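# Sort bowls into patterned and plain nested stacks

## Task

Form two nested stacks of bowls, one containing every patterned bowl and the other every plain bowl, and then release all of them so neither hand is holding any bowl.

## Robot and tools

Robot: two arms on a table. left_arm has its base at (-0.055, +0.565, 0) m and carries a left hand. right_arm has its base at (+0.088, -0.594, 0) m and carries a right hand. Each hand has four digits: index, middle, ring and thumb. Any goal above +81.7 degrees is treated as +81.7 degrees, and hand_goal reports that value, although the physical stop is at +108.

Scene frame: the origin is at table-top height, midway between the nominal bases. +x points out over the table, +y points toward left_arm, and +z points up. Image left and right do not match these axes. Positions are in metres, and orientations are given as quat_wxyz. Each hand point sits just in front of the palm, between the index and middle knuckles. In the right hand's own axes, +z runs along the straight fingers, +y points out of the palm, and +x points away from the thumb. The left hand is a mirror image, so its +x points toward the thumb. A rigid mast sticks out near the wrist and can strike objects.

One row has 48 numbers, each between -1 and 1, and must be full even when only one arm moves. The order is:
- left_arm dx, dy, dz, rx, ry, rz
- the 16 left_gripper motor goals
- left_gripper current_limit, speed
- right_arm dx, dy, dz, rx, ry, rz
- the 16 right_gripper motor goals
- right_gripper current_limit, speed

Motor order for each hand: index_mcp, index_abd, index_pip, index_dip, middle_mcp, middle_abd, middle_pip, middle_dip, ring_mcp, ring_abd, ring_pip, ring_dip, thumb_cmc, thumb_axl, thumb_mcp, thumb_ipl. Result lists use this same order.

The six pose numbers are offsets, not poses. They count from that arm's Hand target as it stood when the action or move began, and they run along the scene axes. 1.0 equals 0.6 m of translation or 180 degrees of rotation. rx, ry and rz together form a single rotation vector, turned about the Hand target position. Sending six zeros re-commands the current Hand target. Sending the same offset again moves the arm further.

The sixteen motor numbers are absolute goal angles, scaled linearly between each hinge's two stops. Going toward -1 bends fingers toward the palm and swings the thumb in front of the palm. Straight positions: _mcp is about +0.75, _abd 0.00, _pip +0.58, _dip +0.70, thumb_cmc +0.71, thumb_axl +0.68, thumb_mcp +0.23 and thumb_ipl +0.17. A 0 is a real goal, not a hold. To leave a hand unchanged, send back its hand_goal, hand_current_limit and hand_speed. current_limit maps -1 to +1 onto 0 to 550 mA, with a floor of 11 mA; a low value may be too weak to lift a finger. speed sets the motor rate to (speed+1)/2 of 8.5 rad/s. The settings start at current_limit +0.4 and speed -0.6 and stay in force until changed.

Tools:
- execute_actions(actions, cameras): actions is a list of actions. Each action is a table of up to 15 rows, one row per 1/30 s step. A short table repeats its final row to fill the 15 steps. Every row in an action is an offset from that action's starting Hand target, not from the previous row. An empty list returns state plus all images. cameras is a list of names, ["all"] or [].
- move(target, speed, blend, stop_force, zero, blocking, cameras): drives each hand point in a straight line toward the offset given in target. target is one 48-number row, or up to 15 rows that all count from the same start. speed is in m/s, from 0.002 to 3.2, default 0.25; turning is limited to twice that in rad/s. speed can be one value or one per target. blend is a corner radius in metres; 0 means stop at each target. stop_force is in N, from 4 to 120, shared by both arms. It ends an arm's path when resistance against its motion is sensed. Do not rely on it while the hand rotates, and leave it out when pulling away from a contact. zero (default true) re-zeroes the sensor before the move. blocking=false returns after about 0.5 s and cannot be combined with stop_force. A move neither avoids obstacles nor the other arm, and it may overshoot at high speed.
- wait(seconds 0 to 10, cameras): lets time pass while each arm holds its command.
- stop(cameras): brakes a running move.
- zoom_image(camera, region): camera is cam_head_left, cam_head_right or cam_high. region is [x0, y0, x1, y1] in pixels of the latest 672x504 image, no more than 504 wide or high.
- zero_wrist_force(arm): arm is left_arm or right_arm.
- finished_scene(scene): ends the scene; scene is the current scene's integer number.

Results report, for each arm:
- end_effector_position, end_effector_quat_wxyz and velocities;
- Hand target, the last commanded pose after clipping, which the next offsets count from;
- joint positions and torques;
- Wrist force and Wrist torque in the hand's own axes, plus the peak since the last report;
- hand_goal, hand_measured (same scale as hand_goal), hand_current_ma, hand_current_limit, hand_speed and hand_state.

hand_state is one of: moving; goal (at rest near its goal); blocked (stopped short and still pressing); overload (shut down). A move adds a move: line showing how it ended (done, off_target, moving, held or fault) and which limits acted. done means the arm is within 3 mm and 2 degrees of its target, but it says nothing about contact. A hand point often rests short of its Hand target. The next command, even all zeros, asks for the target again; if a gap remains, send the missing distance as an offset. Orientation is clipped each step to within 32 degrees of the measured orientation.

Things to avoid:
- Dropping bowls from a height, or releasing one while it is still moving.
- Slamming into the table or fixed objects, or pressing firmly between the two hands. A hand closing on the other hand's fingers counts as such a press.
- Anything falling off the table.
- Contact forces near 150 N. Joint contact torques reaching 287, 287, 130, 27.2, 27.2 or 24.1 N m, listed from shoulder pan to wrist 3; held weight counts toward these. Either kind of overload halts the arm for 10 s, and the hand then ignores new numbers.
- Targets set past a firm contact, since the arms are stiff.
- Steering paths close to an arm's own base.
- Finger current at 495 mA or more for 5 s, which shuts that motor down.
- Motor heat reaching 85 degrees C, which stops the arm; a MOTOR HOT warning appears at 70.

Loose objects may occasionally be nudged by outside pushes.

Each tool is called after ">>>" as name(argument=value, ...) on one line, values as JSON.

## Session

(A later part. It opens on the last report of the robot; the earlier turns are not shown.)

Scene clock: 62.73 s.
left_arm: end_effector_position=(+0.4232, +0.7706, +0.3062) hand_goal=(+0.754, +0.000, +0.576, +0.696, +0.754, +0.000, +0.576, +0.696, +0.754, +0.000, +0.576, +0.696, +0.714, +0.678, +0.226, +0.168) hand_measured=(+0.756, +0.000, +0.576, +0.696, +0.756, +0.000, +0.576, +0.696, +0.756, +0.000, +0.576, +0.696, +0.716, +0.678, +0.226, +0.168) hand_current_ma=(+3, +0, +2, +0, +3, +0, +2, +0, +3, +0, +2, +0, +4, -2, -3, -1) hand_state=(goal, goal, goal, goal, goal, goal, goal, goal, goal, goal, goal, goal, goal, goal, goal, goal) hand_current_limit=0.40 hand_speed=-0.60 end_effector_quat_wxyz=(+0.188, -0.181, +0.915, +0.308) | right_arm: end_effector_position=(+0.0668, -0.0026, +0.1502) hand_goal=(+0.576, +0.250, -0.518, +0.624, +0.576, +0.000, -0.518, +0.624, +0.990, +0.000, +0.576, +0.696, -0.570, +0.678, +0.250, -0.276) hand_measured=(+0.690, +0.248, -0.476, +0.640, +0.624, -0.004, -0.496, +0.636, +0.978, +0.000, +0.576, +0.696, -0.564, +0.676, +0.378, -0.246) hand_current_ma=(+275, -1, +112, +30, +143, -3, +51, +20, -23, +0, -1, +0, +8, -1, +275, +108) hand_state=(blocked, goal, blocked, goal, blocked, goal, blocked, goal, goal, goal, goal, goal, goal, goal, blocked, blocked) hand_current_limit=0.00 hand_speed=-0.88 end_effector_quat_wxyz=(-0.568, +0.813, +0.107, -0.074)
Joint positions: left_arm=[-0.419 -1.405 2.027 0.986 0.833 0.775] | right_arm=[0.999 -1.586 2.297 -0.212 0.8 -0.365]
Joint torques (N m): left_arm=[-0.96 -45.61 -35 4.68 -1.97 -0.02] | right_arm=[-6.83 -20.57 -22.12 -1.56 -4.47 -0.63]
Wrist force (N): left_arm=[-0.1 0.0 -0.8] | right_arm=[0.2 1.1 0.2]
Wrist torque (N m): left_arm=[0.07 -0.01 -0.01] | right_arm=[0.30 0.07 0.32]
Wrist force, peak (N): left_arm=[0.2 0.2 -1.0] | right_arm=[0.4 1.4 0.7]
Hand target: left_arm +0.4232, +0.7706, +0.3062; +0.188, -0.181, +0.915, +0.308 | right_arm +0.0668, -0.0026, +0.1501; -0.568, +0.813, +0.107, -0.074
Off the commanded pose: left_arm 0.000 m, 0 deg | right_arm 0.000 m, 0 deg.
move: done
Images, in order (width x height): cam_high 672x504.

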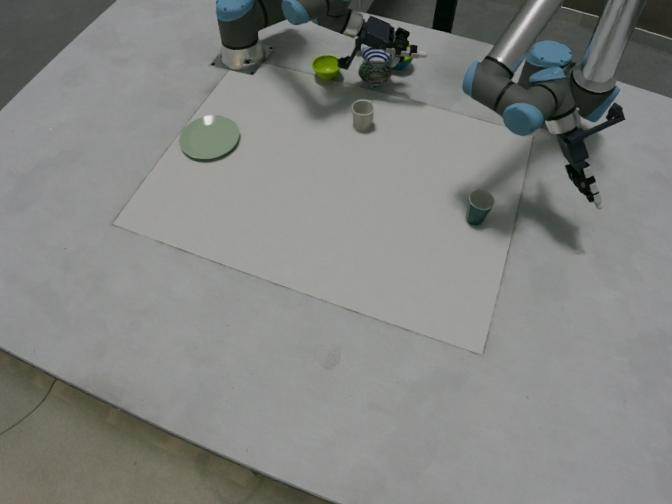

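>>> zoom_image(camera="cam_high", region=[358, 44, 396, 82])

Scaled by 13.263.

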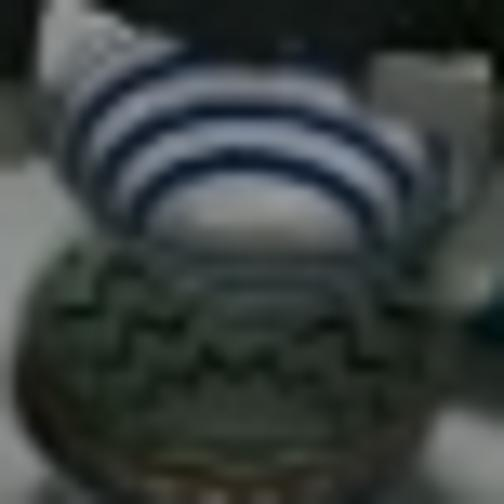

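>>> move(target=[0,0,0,0,0,0,0.754,0,0.576,0.696,0.754,0,0.576,0.696,0.754,0,0.576,0.696,0.714,0.678,0.226,0.168,0.4,-0.6,-0.003,-0.003,-0.087,0,0,0,0.575,0.25,-0.518,0.624,0.575,0,-0.518,0.624,0.99,0,0.576,0.696,-0.57,0.678,0.25,-0.276,0,-0.88], speed=0.07, stop_force=4, cameras=["cam_high"])

>>> zoom_image(camera="cam_high", region=[350, 35, 405, 90])

Scene clock: 66.10 s.
left_arm: end_effector_position=(+0.4232, +0.7706, +0.3062) hand_goal=(+0.754, +0.000, +0.576, +0.696, +0.754, +0.000, +0.576, +0.696, +0.754, +0.000, +0.576, +0.696, +0.714, +0.678, +0.226, +0.168) hand_measured=(+0.756, +0.000, +0.576, +0.696, +0.756, +0.000, +0.576, +0.696, +0.756, +0.000, +0.576, +0.696, +0.716, +0.678, +0.226, +0.168) hand_current_ma=(+3, +0, +2, +0, +3, +0, +2, +0, +3, +0, +2, +0, +4, -2, -3, -1) hand_state=(goal, goal, goal, goal, goal, goal, goal, goal, goal, goal, goal, goal, goal, goal, goal, goal) hand_current_limit=0.40 hand_speed=-0.60 end_effector_quat_wxyz=(+0.188, -0.181, +0.915, +0.308) | right_arm: end_effector_position=(+0.0655, -0.0043, +0.1132) hand_goal=(+0.576, +0.250, -0.518, +0.624, +0.576, +0.000, -0.518, +0.624, +0.990, +0.000, +0.576, +0.696, -0.570, +0.678, +0.250, -0.276) hand_measured=(+0.688, +0.248, -0.476, +0.640, +0.624, -0.004, -0.496, +0.634, +0.978, +0.000, +0.574, +0.696, -0.566, +0.678, +0.378, -0.244) hand_current_ma=(+275, -1, +113, +31, +142, -3, +51, +18, -23, +0, -1, +0, +4, -1, +275, +115) hand_state=(blocked, goal, blocked, goal, blocked, goal, blocked, goal, goal, goal, goal, goal, goal, goal, blocked, blocked) hand_current_limit=0.00 hand_speed=-0.88 end_effector_quat_wxyz=(-0.568, +0.813, +0.107, -0.074)
Joint positions: left_arm=[-0.419 -1.405 2.027 0.986 0.833 0.775] | right_arm=[0.999 -1.532 2.332 -0.299 0.801 -0.365]
Joint torques (N m): left_arm=[-1.62 -44.94 -34.97 4.62 -1.98 -0.1] | right_arm=[-4.7 -50.75 -44.91 1.87 -2.92 -0.56]
Wrist force (N): left_arm=[-0.1 0.5 -0.4] | right_arm=[0.2 0.7 0.1]
Wrist torque (N m): left_arm=[0.10 -0.01 -0.02] | right_arm=[0.29 0.11 0.32]
Wrist force, peak (N): left_arm=[-0.2 0.8 -1.1] | right_arm=[0.3 -3.5 -0.8]
Hand target: left_arm +0.4232, +0.7706, +0.3062; +0.188, -0.181, +0.915, +0.308 | right_arm +0.0655, -0.0043, +0.1132; -0.568, +0.813, +0.107, -0.074 (not the last commanded pose)
Off the commanded pose: left_arm 0.000 m, 0 deg | right_arm 0.015 m, 0 deg.
move: contact (right_arm)
Images, in order (width x height): cam_high 672x504.

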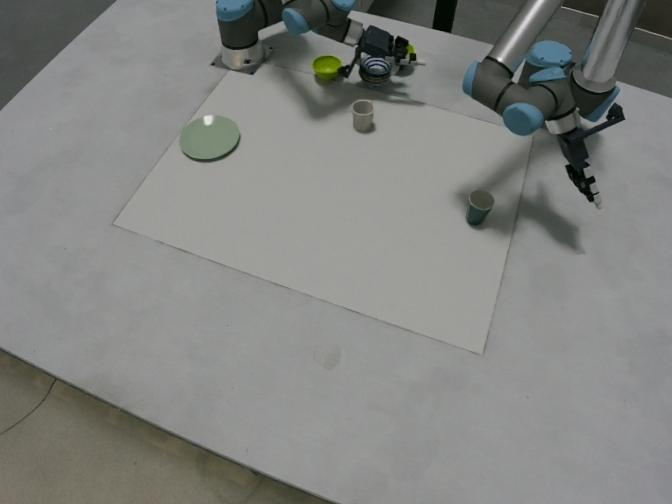

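Scaled by 9.164.

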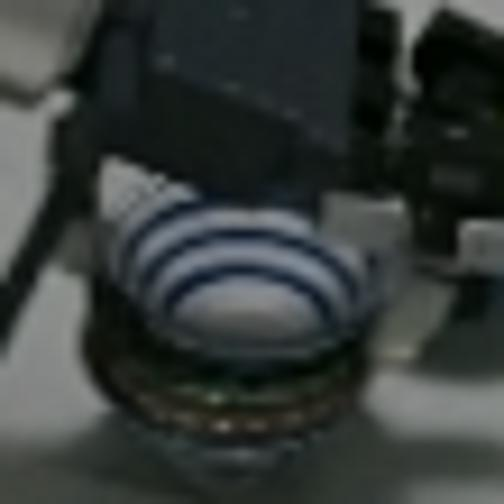

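>>> move(target=[0,0,0,0,0,0,0.754,0,0.576,0.696,0.754,0,0.576,0.696,0.754,0,0.576,0.696,0.714,0.678,0.226,0.168,0.4,-0.6,0,0,0,0,0,0,0.986,0.25,-0.518,0.624,0.986,0,-0.518,0.624,0.99,0,0.576,0.696,-0.57,0.678,0.574,-0.276,0,-0.88])

>>> move(target=[0,0,0,0,0,0,0.754,0,0.576,0.696,0.754,0,0.576,0.696,0.754,0,0.576,0.696,0.714,0.678,0.226,0.168,0.4,-0.6,0,0,0.1447,0,0,0,0.986,0.25,-0.518,0.624,0.986,0,-0.518,0.624,0.99,0,0.576,0.696,-0.57,0.678,0.574,-0.276,0,-0.88], speed=0.16)

>>> move(target=[0,0,0,0,0,0,0.754,0,0.576,0.696,0.754,0,0.576,0.696,0.754,0,0.576,0.696,0.714,0.678,0.226,0.168,0.4,-0.6,0.0417,-0.3248,-0.0833,0,0,0.2778,0.89,0.25,-0.518,0.768,0.89,0,-0.518,0.768,0.99,0,0.576,0.696,-0.57,0.678,0.36,-0.092,0,-0.88], speed=0.32, cameras=["cam_high"])

>>> zoom_image(camera="cam_high", region=[300, 20, 420, 110])

Scene clock: 68.53 s.
left_arm: end_effector_position=(+0.4232, +0.7706, +0.3062) hand_goal=(+0.754, +0.000, +0.576, +0.696, +0.754, +0.000, +0.576, +0.696, +0.754, +0.000, +0.576, +0.696, +0.714, +0.678, +0.226, +0.168) hand_measured=(+0.756, +0.000, +0.576, +0.696, +0.756, +0.000, +0.576, +0.696, +0.756, +0.000, +0.576, +0.696, +0.716, +0.678, +0.226, +0.168) hand_current_ma=(+3, +0, +2, +0, +3, +0, +2, +0, +3, +0, +2, +0, +4, -2, -3, -1) hand_state=(goal, goal, goal, goal, goal, goal, goal, goal, goal, goal, goal, goal, goal, goal, goal, goal) hand_current_limit=0.40 hand_speed=-0.60 end_effector_quat_wxyz=(+0.188, -0.181, +0.915, +0.308) | right_arm: end_effector_position=(+0.0655, -0.0043, +0.1132) hand_goal=(+0.986, +0.250, -0.518, +0.624, +0.986, +0.000, -0.518, +0.624, +0.990, +0.000, +0.576, +0.696, -0.570, +0.678, +0.574, -0.276) hand_measured=(+0.964, +0.248, -0.516, +0.626, +0.964, -0.004, -0.516, +0.628, +0.978, +0.000, +0.574, +0.696, -0.570, +0.678, +0.566, -0.274) hand_current_ma=(-50, -1, +3, +3, -51, -3, +2, +4, -23, +0, -1, +0, +1, -1, -17, +3) hand_state=(blocked, goal, goal, goal, blocked, goal, goal, goal, goal, goal, goal, goal, goal, goal, goal, goal) hand_current_limit=0.00 hand_speed=-0.88 end_effector_quat_wxyz=(-0.568, +0.813, +0.107, -0.074)
Joint positions: left_arm=[-0.419 -1.405 2.027 0.986 0.833 0.775] | right_arm=[0.999 -1.532 2.332 -0.299 0.801 -0.365]
Joint torques (N m): left_arm=[-0.48 -44 -35.35 4.68 -2.05 0.01] | right_arm=[-5.69 -45.78 -39.35 2.18 -2.69 -0.65]
Wrist force (N): left_arm=[-0.1 0.6 -0.6] | right_arm=[0.1 -1.0 -0.7]
Wrist torque (N m): left_arm=[0.12 -0.01 -0.03] | right_arm=[0.28 0.12 0.34]
Wrist force, peak (N): left_arm=[-0.6 0.4 -1.2] | right_arm=[0.3 -1.6 -0.5]
Hand target: left_arm +0.4232, +0.7706, +0.3062; +0.188, -0.181, +0.915, +0.308 | right_arm +0.0655, -0.0043, +0.1132; -0.568, +0.813, +0.107, -0.074
Off the commanded pose: left_arm 0.000 m, 0 deg | right_arm 0.000 m, 0 deg.
move: done

Scene clock: 69.77 s.
left_arm: end_effector_position=(+0.4232, +0.7706, +0.3062) hand_goal=(+0.754, +0.000, +0.576, +0.696, +0.754, +0.000, +0.576, +0.696, +0.754, +0.000, +0.576, +0.696, +0.714, +0.678, +0.226, +0.168) hand_measured=(+0.756, +0.000, +0.576, +0.696, +0.756, +0.000, +0.576, +0.696, +0.756, +0.000, +0.576, +0.696, +0.716, +0.678, +0.226, +0.168) hand_current_ma=(+3, +0, +2, +0, +3, +0, +2, +0, +3, +0, +2, +0, +4, -2, -3, -1) hand_state=(goal, goal, goal, goal, goal, goal, goal, goal, goal, goal, goal, goal, goal, goal, goal, goal) hand_current_limit=0.40 hand_speed=-0.60 end_effector_quat_wxyz=(+0.188, -0.181, +0.915, +0.308) | right_arm: end_effector_position=(+0.0655, -0.0043, +0.1998) hand_goal=(+0.986, +0.250, -0.518, +0.624, +0.986, +0.000, -0.518, +0.624, +0.990, +0.000, +0.576, +0.696, -0.570, +0.678, +0.574, -0.276) hand_measured=(+0.966, +0.248, -0.516, +0.626, +0.966, -0.004, -0.516, +0.628, +0.978, +0.000, +0.574, +0.696, -0.570, +0.678, +0.566, -0.274) hand_current_ma=(-46, -1, +3, +3, -47, -3, +2, +4, -23, +0, -1, +0, +1, -1, -16, +3) hand_state=(blocked, goal, goal, goal, blocked, goal, goal, goal, goal, goal, goal, goal, goal, goal, goal, goal) hand_current_limit=0.00 hand_speed=-0.88 end_effector_quat_wxyz=(-0.568, +0.813, +0.107, -0.074)
Joint positions: left_arm=[-0.419 -1.405 2.027 0.986 0.833 0.775] | right_arm=[0.999 -1.654 2.251 -0.097 0.801 -0.365]
Joint torques (N m): left_arm=[0.25 -44.29 -34.04 4.6 -2.14 -0.36] | right_arm=[-6.82 -43.96 -49.54 3.72 -2.69 -0.62]
Wrist force (N): left_arm=[0.4 0.4 -0.3] | right_arm=[0.1 -1.1 -0.3]
Wrist torque (N m): left_arm=[0.08 -0.07 0.03] | right_arm=[0.15 0.05 0.33]
Wrist force, peak (N): left_arm=[-0.1 0.7 -1.1] | right_arm=[0.4 -1.8 -0.9]
Hand target: left_arm +0.4232, +0.7706, +0.3062; +0.188, -0.181, +0.915, +0.308 | right_arm +0.0655, -0.0043, +0.2000; -0.568, +0.813, +0.107, -0.074
Off the commanded pose: left_arm 0.000 m, 0 deg | right_arm 0.000 m, 0 deg.
move: done

Scene clock: 72.33 s.
left_arm: end_effector_position=(+0.4232, +0.7706, +0.3062) hand_goal=(+0.754, +0.000, +0.576, +0.696, +0.754, +0.000, +0.576, +0.696, +0.754, +0.000, +0.576, +0.696, +0.714, +0.678, +0.226, +0.168) hand_measured=(+0.756, +0.000, +0.576, +0.696, +0.756, +0.000, +0.576, +0.696, +0.756, +0.000, +0.576, +0.696, +0.716, +0.678, +0.226, +0.168) hand_current_ma=(+3, +0, +2, +0, +3, +0, +2, +0, +3, +0, +2, +0, +4, -2, -3, -1) hand_state=(goal, goal, goal, goal, goal, goal, goal, goal, goal, goal, goal, goal, goal, goal, goal, goal) hand_current_limit=0.40 hand_speed=-0.60 end_effector_quat_wxyz=(+0.188, -0.181, +0.915, +0.308) | right_arm: end_effector_position=(+0.0905, -0.1992, +0.1500) hand_goal=(+0.890, +0.250, -0.518, +0.768, +0.890, +0.000, -0.518, +0.768, +0.990, +0.000, +0.576, +0.696, -0.570, +0.678, +0.360, -0.092) hand_measured=(+0.884, +0.248, -0.516, +0.766, +0.884, -0.004, -0.516, +0.764, +0.978, +0.000, +0.574, +0.696, -0.570, +0.678, +0.360, -0.094) hand_current_ma=(-10, -1, +3, -3, -10, -3, +2, -4, -23, +0, -1, +0, +1, -1, +0, -3) hand_state=(goal, goal, goal, goal, goal, goal, goal, goal, goal, goal, goal, goal, goal, goal, goal, goal) hand_current_limit=0.00 hand_speed=-0.88 end_effector_quat_wxyz=(-0.483, +0.691, +0.441, -0.307)
Joint positions: left_arm=[-0.419 -1.405 2.027 0.986 0.833 0.775] | right_arm=[0.568 -1.21 2.437 1.316 0.658 -2.648]
Joint torques (N m): left_arm=[-1.66 -44.67 -34.46 4.62 -1.76 -0.08] | right_arm=[-6.4 -33.21 0.2 8.26 0.96 -1.25]
Wrist force (N): left_arm=[-0.1 0.5 -0.3] | right_arm=[0.0 -1.1 -0.1]
Wrist torque (N m): left_arm=[0.09 0.01 -0.02] | right_arm=[0.15 0.10 0.33]
Wrist force, peak (N): left_arm=[0.0 0.8 -0.9] | right_arm=[-0.5 -1.9 -0.3]
Hand target: left_arm +0.4232, +0.7706, +0.3062; +0.188, -0.181, +0.915, +0.308 | right_arm +0.0905, -0.1992, +0.1500; -0.483, +0.691, +0.441, -0.307
Off the commanded pose: left_arm 0.000 m, 0 deg | right_arm 0.000 m, 0 deg.
move: done
Images, in order (width x height): cam_high 672x504.

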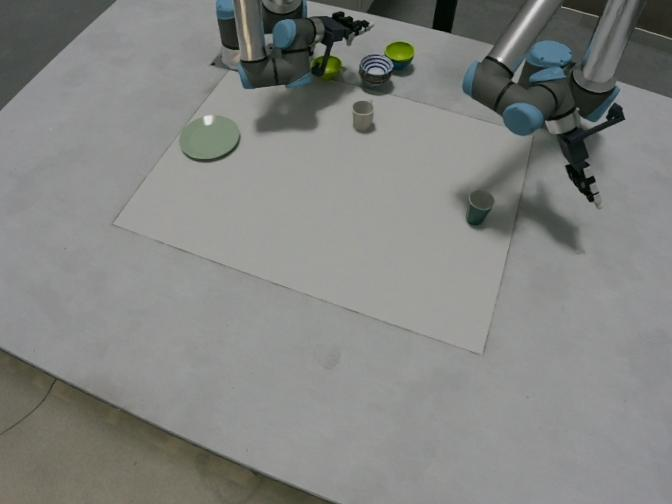

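Scaled by 4.200.

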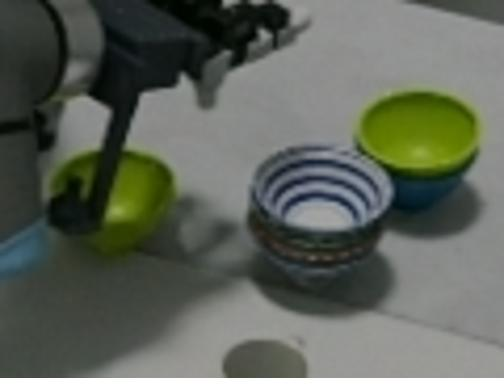

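>>> zoom_image(camera="cam_high", region=[305, 10, 385, 85])

Scaled by 6.300.

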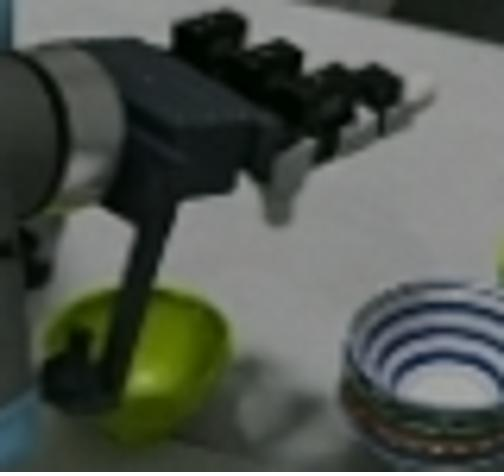

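>>> move(target=[0,0,0,0,0,0,0.754,0,0.576,0.696,0.754,0,0.576,0.696,0.754,0,0.576,0.696,0.714,0.678,0.226,0.168,0.4,-0.6,-0.0017,-0.0075,-0.14,0,0,0,0.89,0.25,-0.518,0.768,0.89,0,-0.518,0.768,0.99,0,0.576,0.696,-0.57,0.678,0.36,-0.092,0,-0.88], speed=0.13, stop_force=5, cameras=["cam_high"])

>>> zoom_image(camera="cam_high", region=[305, 15, 405, 100])

Scene clock: 75.57 s.
left_arm: end_effector_position=(+0.4232, +0.7706, +0.3062) hand_goal=(+0.754, +0.000, +0.576, +0.696, +0.754, +0.000, +0.576, +0.696, +0.754, +0.000, +0.576, +0.696, +0.714, +0.678, +0.226, +0.168) hand_measured=(+0.756, +0.000, +0.576, +0.696, +0.756, +0.000, +0.576, +0.696, +0.756, +0.000, +0.576, +0.696, +0.716, +0.678, +0.226, +0.168) hand_current_ma=(+3, +0, +2, +0, +3, +0, +2, +0, +3, +0, +2, +0, +4, -2, -3, -1) hand_state=(goal, goal, goal, goal, goal, goal, goal, goal, goal, goal, goal, goal, goal, goal, goal, goal) hand_current_limit=0.40 hand_speed=-0.60 end_effector_quat_wxyz=(+0.188, -0.181, +0.915, +0.308) | right_arm: end_effector_position=(+0.0895, -0.2037, +0.0660) hand_goal=(+0.890, +0.250, -0.518, +0.768, +0.890, +0.000, -0.518, +0.768, +0.990, +0.000, +0.576, +0.696, -0.570, +0.678, +0.360, -0.092) hand_measured=(+0.884, +0.248, -0.516, +0.766, +0.884, -0.004, -0.516, +0.764, +0.978, +0.000, +0.574, +0.696, -0.570, +0.678, +0.360, -0.094) hand_current_ma=(-11, -1, +3, -3, -11, -3, +2, -4, -23, +0, -1, +0, +1, -1, +0, -3) hand_state=(goal, goal, goal, goal, goal, goal, goal, goal, goal, goal, goal, goal, goal, goal, goal, goal) hand_current_limit=0.00 hand_speed=-0.88 end_effector_quat_wxyz=(-0.483, +0.691, +0.441, -0.307)
Joint positions: left_arm=[-0.419 -1.405 2.027 0.986 0.833 0.775] | right_arm=[0.558 -1.005 2.444 1.111 0.667 -2.657]
Joint torques (N m): left_arm=[-0.51 -43.35 -34.92 4.42 -1.98 -0.13] | right_arm=[6.57 -39.62 -14.95 0.68 -3.02 1.34]
Wrist force (N): left_arm=[-0.3 0.4 -0.6] | right_arm=[-0.1 -1.0 -0.6]
Wrist torque (N m): left_arm=[0.10 0.02 -0.04] | right_arm=[0.24 0.16 0.34]
Wrist force, peak (N): left_arm=[-0.1 0.5 -1.1] | right_arm=[0.1 -2.2 -0.6]
Hand target: left_arm +0.4232, +0.7706, +0.3062; +0.188, -0.181, +0.915, +0.308 | right_arm +0.0895, -0.2037, +0.0660; -0.483, +0.691, +0.441, -0.307
Off the commanded pose: left_arm 0.000 m, 0 deg | right_arm 0.000 m, 0 deg.
move: done
Images, in order (width x height): cam_high 672x504.

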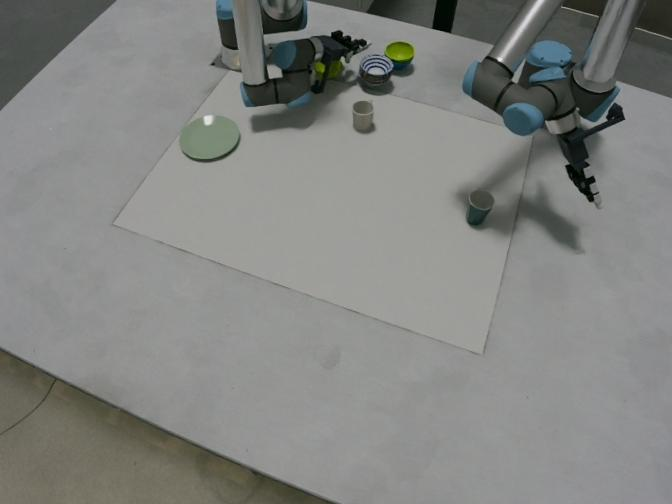

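Scaled by 5.040.

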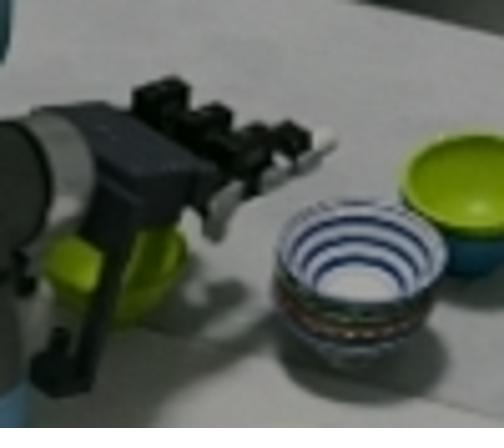

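>>> move(target=[0,0,0,0,0,0,0.754,0,0.576,0.696,0.754,0,0.576,0.696,0.754,0,0.576,0.696,0.714,0.678,0.226,0.168,0.4,-0.6,0,0,0,0,0,0,0.54,0.25,-0.518,0.768,0.54,0,-0.518,0.768,0.99,0,0.576,0.696,-0.57,0.678,0.12,-0.092,0,-0.88])

>>> move(target=[[0,0,0,0,0,0,0.754,0,0.576,0.696,0.754,0,0.576,0.696,0.754,0,0.576,0.696,0.714,0.678,0.226,0.168,0.4,-0.6,0,0,0.2233,0,0,0,0.54,0.25,-0.518,0.768,0.54,0,-0.518,0.768,0.99,0,0.576,0.696,-0.57,0.678,0.12,-0.092,0,-0.88],[0,0,0,0,0,0,0.754,0,0.576,0.696,0.754,0,0.576,0.696,0.754,0,0.576,0.696,0.714,0.678,0.226,0.168,0.4,-0.6,-0.2803,0.4095,0.2233,0,0,-0.4167,0.54,0.25,-0.518,0.768,0.54,0,-0.518,0.768,0.99,0,0.576,0.696,-0.57,0.678,0.12,-0.092,0,-0.88]], speed=[0.14,0.3], blend=[0.02,0], cameras=["cam_high"])

>>> zoom_image(camera="cam_high", region=[360, 10, 440, 85])

Scene clock: 76.97 s.
left_arm: end_effector_position=(+0.4232, +0.7706, +0.3062) hand_goal=(+0.754, +0.000, +0.576, +0.696, +0.754, +0.000, +0.576, +0.696, +0.754, +0.000, +0.576, +0.696, +0.714, +0.678, +0.226, +0.168) hand_measured=(+0.756, +0.000, +0.576, +0.696, +0.756, +0.000, +0.576, +0.696, +0.756, +0.000, +0.576, +0.696, +0.716, +0.678, +0.226, +0.168) hand_current_ma=(+3, +0, +2, +0, +3, +0, +2, +0, +3, +0, +2, +0, +4, -2, -3, -1) hand_state=(goal, goal, goal, goal, goal, goal, goal, goal, goal, goal, goal, goal, goal, goal, goal, goal) hand_current_limit=0.40 hand_speed=-0.60 end_effector_quat_wxyz=(+0.188, -0.181, +0.915, +0.308) | right_arm: end_effector_position=(+0.0895, -0.2037, +0.0660) hand_goal=(+0.540, +0.250, -0.518, +0.768, +0.540, +0.000, -0.518, +0.768, +0.990, +0.000, +0.576, +0.696, -0.570, +0.678, +0.120, -0.092) hand_measured=(+0.684, +0.248, -0.492, +0.774, +0.668, -0.002, -0.516, +0.764, +0.978, +0.000, +0.574, +0.696, -0.574, +0.678, +0.188, -0.084) hand_current_ma=(+275, -1, +59, +8, +272, -2, +2, -4, -23, +0, -1, +0, -5, -1, +275, +19) hand_state=(blocked, goal, blocked, goal, blocked, goal, goal, goal, goal, goal, goal, goal, goal, goal, blocked, goal) hand_current_limit=0.00 hand_speed=-0.88 end_effector_quat_wxyz=(-0.483, +0.691, +0.441, -0.307)
Joint positions: left_arm=[-0.419 -1.405 2.027 0.986 0.833 0.775] | right_arm=[0.558 -1.005 2.444 1.111 0.667 -2.657]
Joint torques (N m): left_arm=[1.27 -44.39 -34.95 4.67 -1.9 -0.14] | right_arm=[6.54 -39.27 -14.84 0.64 -3.04 1.4]
Wrist force (N): left_arm=[-0.2 0.8 -0.7] | right_arm=[0.1 -6.4 -1.2]
Wrist torque (N m): left_arm=[0.16 0.00 -0.04] | right_arm=[0.40 0.20 0.33]
Wrist force, peak (N): left_arm=[-0.3 0.5 -1.1] | right_arm=[0.1 -6.5 -0.8]
Hand target: left_arm +0.4232, +0.7706, +0.3062; +0.188, -0.181, +0.915, +0.308 | right_arm +0.0895, -0.2037, +0.0660; -0.483, +0.691, +0.441, -0.307
Off the commanded pose: left_arm 0.000 m, 0 deg | right_arm 0.000 m, 0 deg.
move: done

Scene clock: 81.23 s.
left_arm: end_effector_position=(+0.4232, +0.7706, +0.3062) hand_goal=(+0.754, +0.000, +0.576, +0.696, +0.754, +0.000, +0.576, +0.696, +0.754, +0.000, +0.576, +0.696, +0.714, +0.678, +0.226, +0.168) hand_measured=(+0.756, +0.000, +0.576, +0.696, +0.756, +0.000, +0.576, +0.696, +0.756, +0.000, +0.576, +0.696, +0.716, +0.678, +0.226, +0.168) hand_current_ma=(+3, +0, +2, +0, +3, +0, +2, +0, +3, +0, +2, +0, +4, -2, -3, -1) hand_state=(goal, goal, goal, goal, goal, goal, goal, goal, goal, goal, goal, goal, goal, goal, goal, goal) hand_current_limit=0.40 hand_speed=-0.60 end_effector_quat_wxyz=(+0.188, -0.181, +0.915, +0.308) | right_arm: end_effector_position=(-0.0787, +0.0420, +0.2000) hand_goal=(+0.540, +0.250, -0.518, +0.768, +0.540, +0.000, -0.518, +0.768, +0.990, +0.000, +0.576, +0.696, -0.570, +0.678, +0.120, -0.092) hand_measured=(+0.656, +0.246, -0.480, +0.778, +0.622, -0.002, -0.492, +0.778, +0.978, +0.000, +0.574, +0.696, -0.564, +0.678, +0.192, -0.070) hand_current_ma=(+275, -3, +99, +20, +275, -2, +57, +18, -24, +0, -1, +0, +10, -1, +275, +73) hand_state=(blocked, goal, blocked, goal, blocked, goal, blocked, goal, goal, goal, goal, goal, goal, goal, blocked, blocked) hand_current_limit=0.00 hand_speed=-0.88 end_effector_quat_wxyz=(-0.570, +0.817, -0.071, +0.050)
Joint positions: left_arm=[-0.419 -1.405 2.027 0.986 0.833 0.775] | right_arm=[1.586 -1.569 2.155 -0.229 1.746 0.064]
Joint torques (N m): left_arm=[-0.06 -43.35 -34.86 4.57 -2.07 -0.22] | right_arm=[9.18 -27.6 -51.64 1.73 2.44 2.68]
Wrist force (N): left_arm=[-0.1 0.5 -0.8] | right_arm=[0.0 -0.7 -0.1]
Wrist torque (N m): left_arm=[0.13 -0.02 -0.02] | right_arm=[0.20 0.08 0.25]
Wrist force, peak (N): left_arm=[-0.4 -0.2 -1.3] | right_arm=[0.3 -6.5 -0.9]
Hand target: left_arm +0.4232, +0.7706, +0.3062; +0.188, -0.181, +0.915, +0.308 | right_arm -0.0787, +0.0420, +0.2000; -0.570, +0.817, -0.071, +0.050
Off the commanded pose: left_arm 0.000 m, 0 deg | right_arm 0.000 m, 0 deg.
move: done; limits=paced
Images, in order (width x height): cam_high 672x504.

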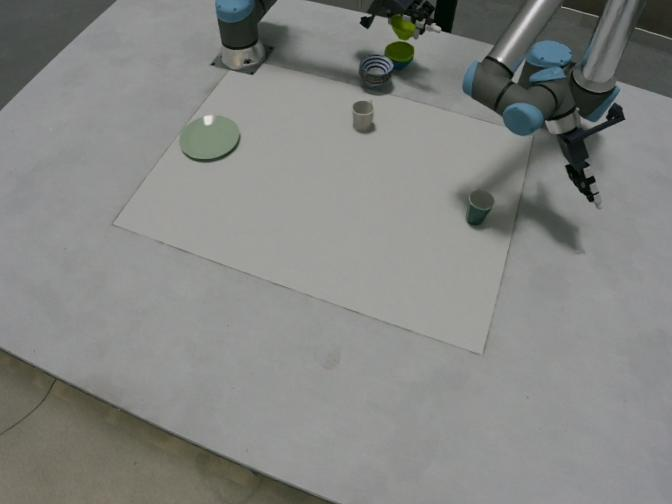

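Scaled by 6.300.

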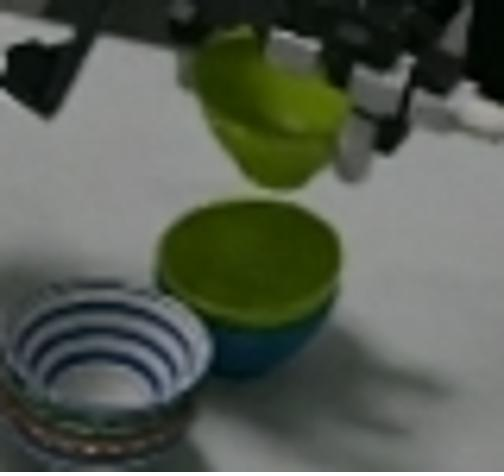

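>>> zoom_image(camera="cam_high", region=[382, 8, 424, 50])

Scaled by 12.000.

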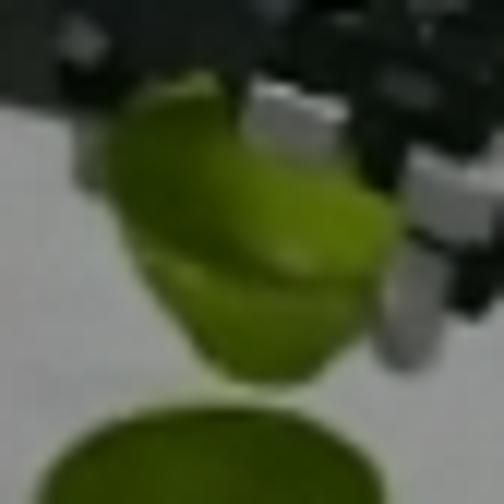

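>>> move(target=[0,0,0,0,0,0,0.754,0,0.576,0.696,0.754,0,0.576,0.696,0.754,0,0.576,0.696,0.714,0.678,0.226,0.168,0.4,-0.6,0.0033,-0.0133,-0.0917,0,0,0,0.54,0.25,-0.518,0.768,0.54,0,-0.518,0.768,0.99,0,0.576,0.696,-0.57,0.678,0.12,-0.092,0,-0.88], speed=0.12, stop_force=6, cameras=["cam_high"])

>>> zoom_image(camera="cam_high", region=[380, 20, 425, 65])

Scene clock: 84.37 s.
left_arm: end_effector_position=(+0.4232, +0.7706, +0.3062) hand_goal=(+0.754, +0.000, +0.576, +0.696, +0.754, +0.000, +0.576, +0.696, +0.754, +0.000, +0.576, +0.696, +0.714, +0.678, +0.226, +0.168) hand_measured=(+0.756, +0.000, +0.576, +0.696, +0.756, +0.000, +0.576, +0.696, +0.756, +0.000, +0.576, +0.696, +0.716, +0.678, +0.226, +0.168) hand_current_ma=(+3, +0, +2, +0, +3, +0, +2, +0, +3, +0, +2, +0, +4, -2, -3, -1) hand_state=(goal, goal, goal, goal, goal, goal, goal, goal, goal, goal, goal, goal, goal, goal, goal, goal) hand_current_limit=0.40 hand_speed=-0.60 end_effector_quat_wxyz=(+0.188, -0.181, +0.915, +0.308) | right_arm: end_effector_position=(-0.0767, +0.0341, +0.1450) hand_goal=(+0.540, +0.250, -0.518, +0.768, +0.540, +0.000, -0.518, +0.768, +0.990, +0.000, +0.576, +0.696, -0.570, +0.678, +0.120, -0.092) hand_measured=(+0.656, +0.246, -0.480, +0.778, +0.620, -0.002, -0.492, +0.778, +0.978, +0.000, +0.574, +0.696, -0.564, +0.678, +0.194, -0.070) hand_current_ma=(+275, -3, +99, +20, +275, -2, +58, +18, -24, +0, -1, +0, +10, -1, +275, +73) hand_state=(blocked, goal, blocked, goal, blocked, goal, blocked, goal, goal, goal, goal, goal, goal, goal, blocked, blocked) hand_current_limit=0.00 hand_speed=-0.88 end_effector_quat_wxyz=(-0.570, +0.817, -0.071, +0.050)
Joint positions: left_arm=[-0.419 -1.405 2.027 0.986 0.833 0.775] | right_arm=[1.581 -1.516 2.221 -0.348 1.742 0.063]
Joint torques (N m): left_arm=[-0.94 -45.47 -35.37 4.54 -2.09 -0.38] | right_arm=[-5.33 -28.86 -23.25 -3.62 -1.66 -0.52]
Wrist force (N): left_arm=[0.4 0.0 -0.3] | right_arm=[-0.1 -0.3 -0.3]
Wrist torque (N m): left_arm=[0.02 -0.07 0.04] | right_arm=[0.25 0.14 0.28]
Wrist force, peak (N): left_arm=[-0.7 0.7 -1.0] | right_arm=[-0.4 -2.1 -0.3]
Hand target: left_arm +0.4232, +0.7706, +0.3062; +0.188, -0.181, +0.915, +0.308 | right_arm -0.0767, +0.0341, +0.1450; -0.570, +0.817, -0.071, +0.050
Off the commanded pose: left_arm 0.000 m, 0 deg | right_arm 0.000 m, 0 deg.
move: done
Images, in order (width x height): cam_high 672x504.

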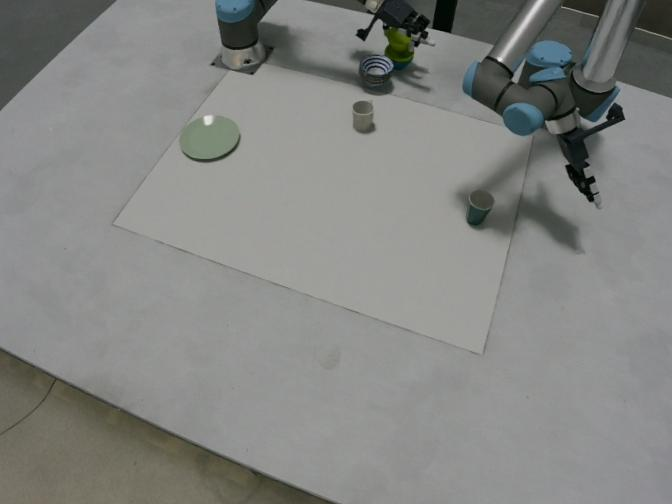

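Scaled by 11.200.

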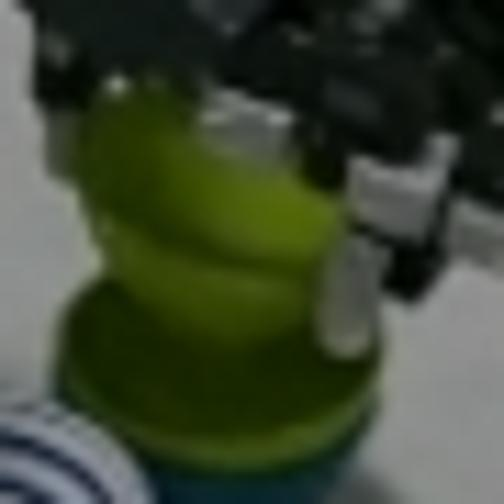

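>>> move(target=[0,0,0,0,0,0,0.754,0,0.576,0.696,0.754,0,0.576,0.696,0.754,0,0.576,0.696,0.714,0.678,0.226,0.168,0.4,-0.6,0.0083,0,-0.085,0,0,0,0.54,0.25,-0.518,0.768,0.54,0,-0.518,0.768,0.99,0,0.576,0.696,-0.57,0.678,0.12,-0.092,0,-0.88], speed=0.07, stop_force=4, cameras=["cam_high"])

>>> zoom_image(camera="cam_high", region=[380, 25, 425, 70])

Scene clock: 86.53 s.
left_arm: end_effector_position=(+0.4232, +0.7706, +0.3062) hand_goal=(+0.754, +0.000, +0.576, +0.696, +0.754, +0.000, +0.576, +0.696, +0.754, +0.000, +0.576, +0.696, +0.714, +0.678, +0.226, +0.168) hand_measured=(+0.756, +0.000, +0.576, +0.696, +0.756, +0.000, +0.576, +0.696, +0.756, +0.000, +0.576, +0.696, +0.716, +0.678, +0.226, +0.168) hand_current_ma=(+3, +0, +2, +0, +3, +0, +2, +0, +3, +0, +2, +0, +4, -2, -3, -1) hand_state=(goal, goal, goal, goal, goal, goal, goal, goal, goal, goal, goal, goal, goal, goal, goal, goal) hand_current_limit=0.40 hand_speed=-0.60 end_effector_quat_wxyz=(+0.188, -0.181, +0.915, +0.308) | right_arm: end_effector_position=(-0.0739, +0.0338, +0.1169) hand_goal=(+0.540, +0.250, -0.518, +0.768, +0.540, +0.000, -0.518, +0.768, +0.990, +0.000, +0.576, +0.696, -0.570, +0.678, +0.120, -0.092) hand_measured=(+0.648, +0.248, -0.478, +0.780, +0.620, -0.006, -0.494, +0.778, +0.978, +0.000, +0.574, +0.696, -0.568, +0.676, +0.194, -0.070) hand_current_ma=(+275, -2, +106, +21, +275, -6, +55, +18, -24, +0, -1, +0, +2, -3, +275, +73) hand_state=(blocked, goal, blocked, goal, blocked, goal, blocked, goal, goal, goal, goal, goal, goal, goal, blocked, blocked) hand_current_limit=0.00 hand_speed=-0.88 end_effector_quat_wxyz=(-0.570, +0.817, -0.071, +0.050)
Joint positions: left_arm=[-0.419 -1.405 2.027 0.986 0.833 0.775] | right_arm=[1.575 -1.479 2.247 -0.41 1.736 0.061]
Joint torques (N m): left_arm=[0.84 -43.95 -34.31 4.5 -2.13 -0.2] | right_arm=[9.76 -57 -46.12 1.62 0.99 1.83]
Wrist force (N): left_arm=[-0.2 -0.2 -0.9] | right_arm=[-0.1 -0.3 -0.5]
Wrist torque (N m): left_arm=[0.06 0.01 -0.01] | right_arm=[0.26 0.14 0.28]
Wrist force, peak (N): left_arm=[-0.1 0.1 -1.5] | right_arm=[2.3 -6.9 -1.5]
Hand target: left_arm +0.4232, +0.7706, +0.3062; +0.188, -0.181, +0.915, +0.308 | right_arm -0.0739, +0.0338, +0.1169; -0.570, +0.817, -0.071, +0.050 (not the last commanded pose)
Off the commanded pose: left_arm 0.000 m, 0 deg | right_arm 0.023 m, 0 deg.
move: contact (right_arm)
Images, in order (width x height): cam_high 672x504.

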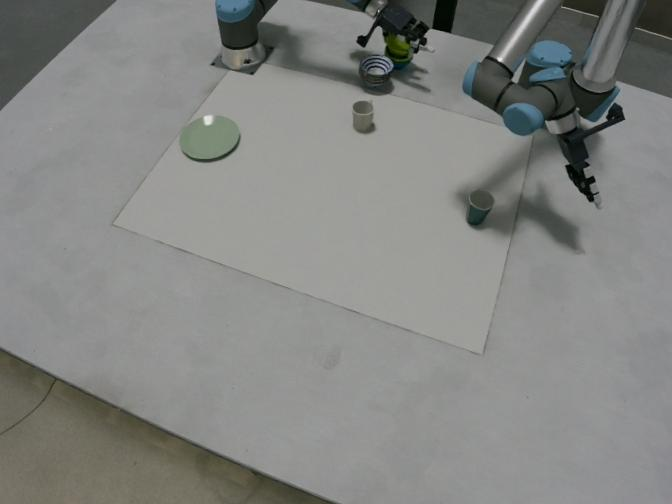

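Scaled by 11.200.

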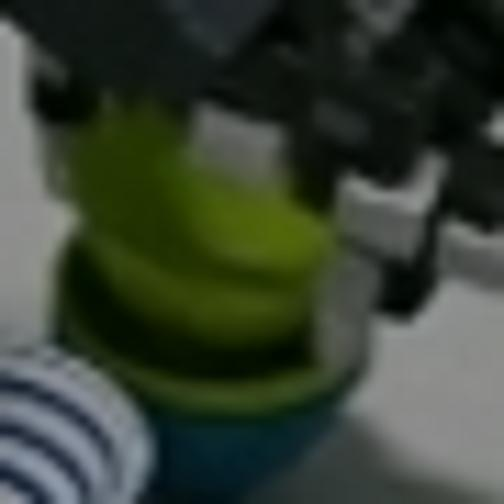

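>>> move(target=[0,0,0,0,0,0,0.754,0,0.576,0.696,0.754,0,0.576,0.696,0.754,0,0.576,0.696,0.714,0.678,0.226,0.168,0.4,-0.6,0,0,-0.014,0,0,0,0.54,0.25,-0.518,0.768,0.54,0,-0.518,0.768,0.99,0,0.576,0.696,-0.57,0.678,0.12,-0.092,0,-0.88], speed=0.03, stop_force=4, cameras=["cam_high"])

>>> zoom_image(camera="cam_high", region=[380, 25, 425, 70])

Scene clock: 88.67 s.
left_arm: end_effector_position=(+0.4232, +0.7706, +0.3062) hand_goal=(+0.754, +0.000, +0.576, +0.696, +0.754, +0.000, +0.576, +0.696, +0.754, +0.000, +0.576, +0.696, +0.714, +0.678, +0.226, +0.168) hand_measured=(+0.756, +0.000, +0.576, +0.696, +0.756, +0.000, +0.576, +0.696, +0.756, +0.000, +0.576, +0.696, +0.716, +0.678, +0.226, +0.168) hand_current_ma=(+3, +0, +2, +0, +3, +0, +2, +0, +3, +0, +2, +0, +4, -2, -3, -1) hand_state=(goal, goal, goal, goal, goal, goal, goal, goal, goal, goal, goal, goal, goal, goal, goal, goal) hand_current_limit=0.40 hand_speed=-0.60 end_effector_quat_wxyz=(+0.188, -0.181, +0.915, +0.308) | right_arm: end_effector_position=(-0.0739, +0.0338, +0.1123) hand_goal=(+0.540, +0.250, -0.518, +0.768, +0.540, +0.000, -0.518, +0.768, +0.990, +0.000, +0.576, +0.696, -0.570, +0.678, +0.120, -0.092) hand_measured=(+0.646, +0.248, -0.478, +0.780, +0.620, -0.006, -0.494, +0.778, +0.978, +0.000, +0.574, +0.696, -0.570, +0.676, +0.194, -0.070) hand_current_ma=(+275, -2, +106, +21, +275, -8, +56, +19, -24, +0, -1, +0, -1, -4, +275, +73) hand_state=(blocked, goal, blocked, goal, blocked, goal, blocked, goal, goal, goal, goal, goal, goal, goal, blocked, blocked) hand_current_limit=0.00 hand_speed=-0.88 end_effector_quat_wxyz=(-0.570, +0.817, -0.071, +0.050)
Joint positions: left_arm=[-0.419 -1.405 2.027 0.986 0.833 0.775] | right_arm=[1.575 -1.473 2.25 -0.42 1.736 0.061]
Joint torques (N m): left_arm=[0.6 -44.82 -34.71 4.6 -2.04 -0.06] | right_arm=[9.33 -56.63 -45.84 1.69 0.82 1.73]
Wrist force (N): left_arm=[0.1 0.0 -0.9] | right_arm=[0.1 -0.6 -0.3]
Wrist torque (N m): left_arm=[0.07 -0.04 0.01] | right_arm=[0.24 0.17 0.24]
Wrist force, peak (N): left_arm=[-0.5 0.2 -1.1] | right_arm=[1.1 -5.3 -1.4]
Hand target: left_arm +0.4232, +0.7706, +0.3062; +0.188, -0.181, +0.915, +0.308 | right_arm -0.0739, +0.0338, +0.1123; -0.570, +0.817, -0.071, +0.050 (not the last commanded pose)
Off the commanded pose: left_arm 0.000 m, 0 deg | right_arm 0.004 m, 0 deg.
move: contact (right_arm)
Images, in order (width x height): cam_high 672x504.

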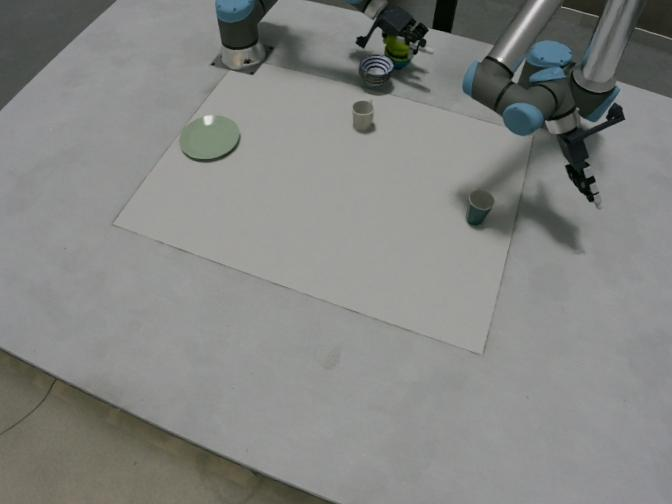

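Scaled by 11.200.

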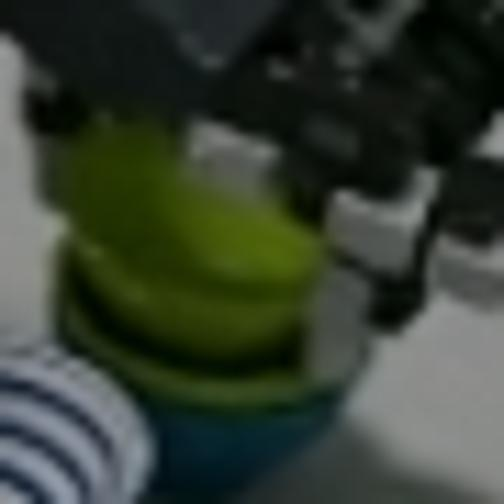

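>>> move(target=[0,0,0,0,0,0,0.754,0,0.576,0.696,0.754,0,0.576,0.696,0.754,0,0.576,0.696,0.714,0.678,0.226,0.168,0.4,-0.6,0,0,0,0,0,0,0.89,0.25,-0.518,0.768,0.89,0,-0.518,0.768,0.99,0,0.576,0.696,-0.57,0.678,0.36,-0.092,0,-0.88])

>>> move(target=[0,0,0,0,0,0,0.754,0,0.576,0.696,0.754,0,0.576,0.696,0.754,0,0.576,0.696,0.714,0.678,0.226,0.168,0.4,-0.6,0,0,0.17,0,0,0,0.89,0.25,-0.518,0.768,0.89,0,-0.518,0.768,0.99,0,0.576,0.696,-0.57,0.678,0.36,-0.092,0,-0.88], speed=0.16, cameras=["cam_high"])

>>> zoom_image(camera="cam_high", region=[345, 25, 435, 95])

Scene clock: 90.43 s.
left_arm: end_effector_position=(+0.4232, +0.7706, +0.3062) hand_goal=(+0.754, +0.000, +0.576, +0.696, +0.754, +0.000, +0.576, +0.696, +0.754, +0.000, +0.576, +0.696, +0.714, +0.678, +0.226, +0.168) hand_measured=(+0.756, +0.000, +0.576, +0.696, +0.756, +0.000, +0.576, +0.696, +0.756, +0.000, +0.576, +0.696, +0.716, +0.678, +0.226, +0.168) hand_current_ma=(+3, +0, +2, +0, +3, +0, +2, +0, +3, +0, +2, +0, +4, -2, -3, -1) hand_state=(goal, goal, goal, goal, goal, goal, goal, goal, goal, goal, goal, goal, goal, goal, goal, goal) hand_current_limit=0.40 hand_speed=-0.60 end_effector_quat_wxyz=(+0.188, -0.181, +0.915, +0.308) | right_arm: end_effector_position=(-0.0739, +0.0338, +0.1123) hand_goal=(+0.890, +0.250, -0.518, +0.768, +0.890, +0.000, -0.518, +0.768, +0.990, +0.000, +0.576, +0.696, -0.570, +0.678, +0.360, -0.092) hand_measured=(+0.870, +0.250, -0.516, +0.770, +0.870, -0.004, -0.516, +0.772, +0.978, +0.000, +0.574, +0.696, -0.570, +0.676, +0.354, -0.090) hand_current_ma=(-48, +0, +3, +3, -49, -3, +2, +4, -24, +0, -1, +0, -1, -3, -13, +3) hand_state=(blocked, goal, goal, goal, blocked, goal, goal, goal, goal, goal, goal, goal, goal, goal, goal, goal) hand_current_limit=0.00 hand_speed=-0.88 end_effector_quat_wxyz=(-0.570, +0.817, -0.071, +0.050)
Joint positions: left_arm=[-0.419 -1.405 2.027 0.986 0.833 0.775] | right_arm=[1.575 -1.473 2.25 -0.42 1.736 0.061]
Joint torques (N m): left_arm=[-0.84 -44.12 -35.11 4.44 -2.02 -0.22] | right_arm=[9.23 -55.39 -44.32 1.89 0.63 1.65]
Wrist force (N): left_arm=[-0.1 0.1 -0.6] | right_arm=[-0.1 -1.1 -0.9]
Wrist torque (N m): left_arm=[0.06 -0.01 -0.01] | right_arm=[0.24 0.14 0.29]
Wrist force, peak (N): left_arm=[-0.4 0.4 -1.1] | right_arm=[-0.1 -1.3 -0.8]
Hand target: left_arm +0.4232, +0.7706, +0.3062; +0.188, -0.181, +0.915, +0.308 | right_arm -0.0739, +0.0338, +0.1123; -0.570, +0.817, -0.071, +0.050
Off the commanded pose: left_arm 0.000 m, 0 deg | right_arm 0.000 m, 0 deg.
move: done

Scene clock: 91.77 s.
left_arm: end_effector_position=(+0.4232, +0.7706, +0.3062) hand_goal=(+0.754, +0.000, +0.576, +0.696, +0.754, +0.000, +0.576, +0.696, +0.754, +0.000, +0.576, +0.696, +0.714, +0.678, +0.226, +0.168) hand_measured=(+0.756, +0.000, +0.576, +0.696, +0.756, +0.000, +0.576, +0.696, +0.756, +0.000, +0.576, +0.696, +0.716, +0.678, +0.226, +0.168) hand_current_ma=(+3, +0, +2, +0, +3, +0, +2, +0, +3, +0, +2, +0, +4, -2, -3, -1) hand_state=(goal, goal, goal, goal, goal, goal, goal, goal, goal, goal, goal, goal, goal, goal, goal, goal) hand_current_limit=0.40 hand_speed=-0.60 end_effector_quat_wxyz=(+0.188, -0.181, +0.915, +0.308) | right_arm: end_effector_position=(-0.0740, +0.0338, +0.2142) hand_goal=(+0.890, +0.250, -0.518, +0.768, +0.890, +0.000, -0.518, +0.768, +0.990, +0.000, +0.576, +0.696, -0.570, +0.678, +0.360, -0.092) hand_measured=(+0.872, +0.250, -0.516, +0.770, +0.870, -0.004, -0.516, +0.772, +0.978, +0.000, +0.574, +0.696, -0.570, +0.676, +0.354, -0.090) hand_current_ma=(-42, +0, +3, +3, -44, -3, +2, +4, -24, +0, -1, +0, -1, -3, -12, +3) hand_state=(goal, goal, goal, goal, goal, goal, goal, goal, goal, goal, goal, goal, goal, goal, goal, goal) hand_current_limit=0.00 hand_speed=-0.88 end_effector_quat_wxyz=(-0.570, +0.817, -0.071, +0.050)
Joint positions: left_arm=[-0.419 -1.405 2.027 0.986 0.833 0.775] | right_arm=[1.575 -1.6 2.157 -0.199 1.736 0.061]
Joint torques (N m): left_arm=[0.26 -46.46 -34.73 4.79 -1.89 0] | right_arm=[-6.38 -49.96 -51.61 1.8 -1.8 1.79]
Wrist force (N): left_arm=[-0.3 0.0 -0.9] | right_arm=[-0.2 -1.4 -0.6]
Wrist torque (N m): left_arm=[0.08 0.01 -0.03] | right_arm=[0.19 0.11 0.25]
Wrist force, peak (N): left_arm=[0.2 0.7 -1.1] | right_arm=[-0.6 -2.4 0.7]
Hand target: left_arm +0.4232, +0.7706, +0.3062; +0.188, -0.181, +0.915, +0.308 | right_arm -0.0739, +0.0338, +0.2143; -0.570, +0.817, -0.071, +0.050
Off the commanded pose: left_arm 0.000 m, 0 deg | right_arm 0.000 m, 0 deg.
move: done
Images, in order (width x height): cam_high 672x504.

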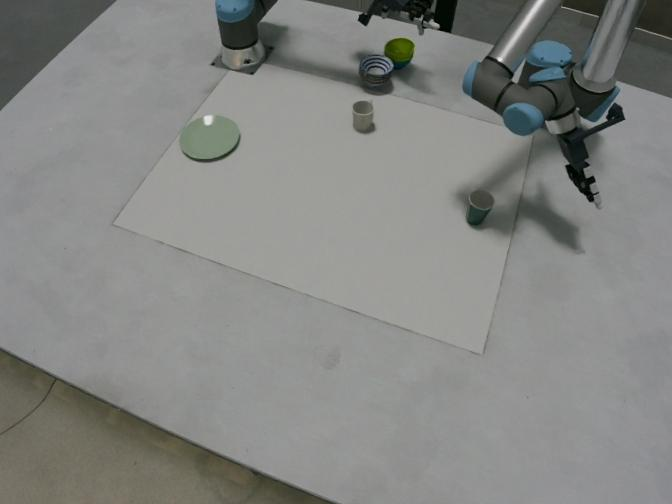

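Scaled by 5.600.

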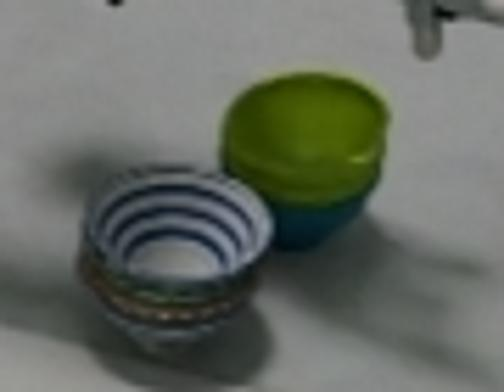

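>>> zoom_image(camera="cam_high", region=[380, 33, 420, 73])

>>> zoom_image(camera="cam_high", region=[354, 50, 400, 94])

Scaled by 12.600.

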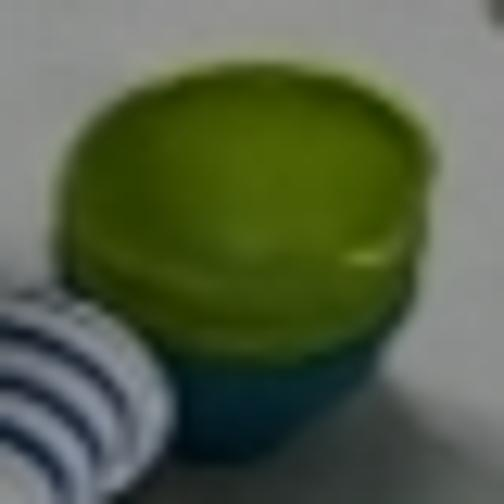

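Scaled by 10.957.

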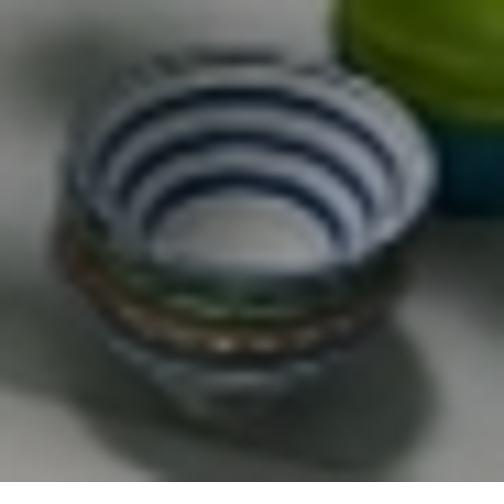

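>>> finished_scene(scene=2)

The scene is finished: the task was done.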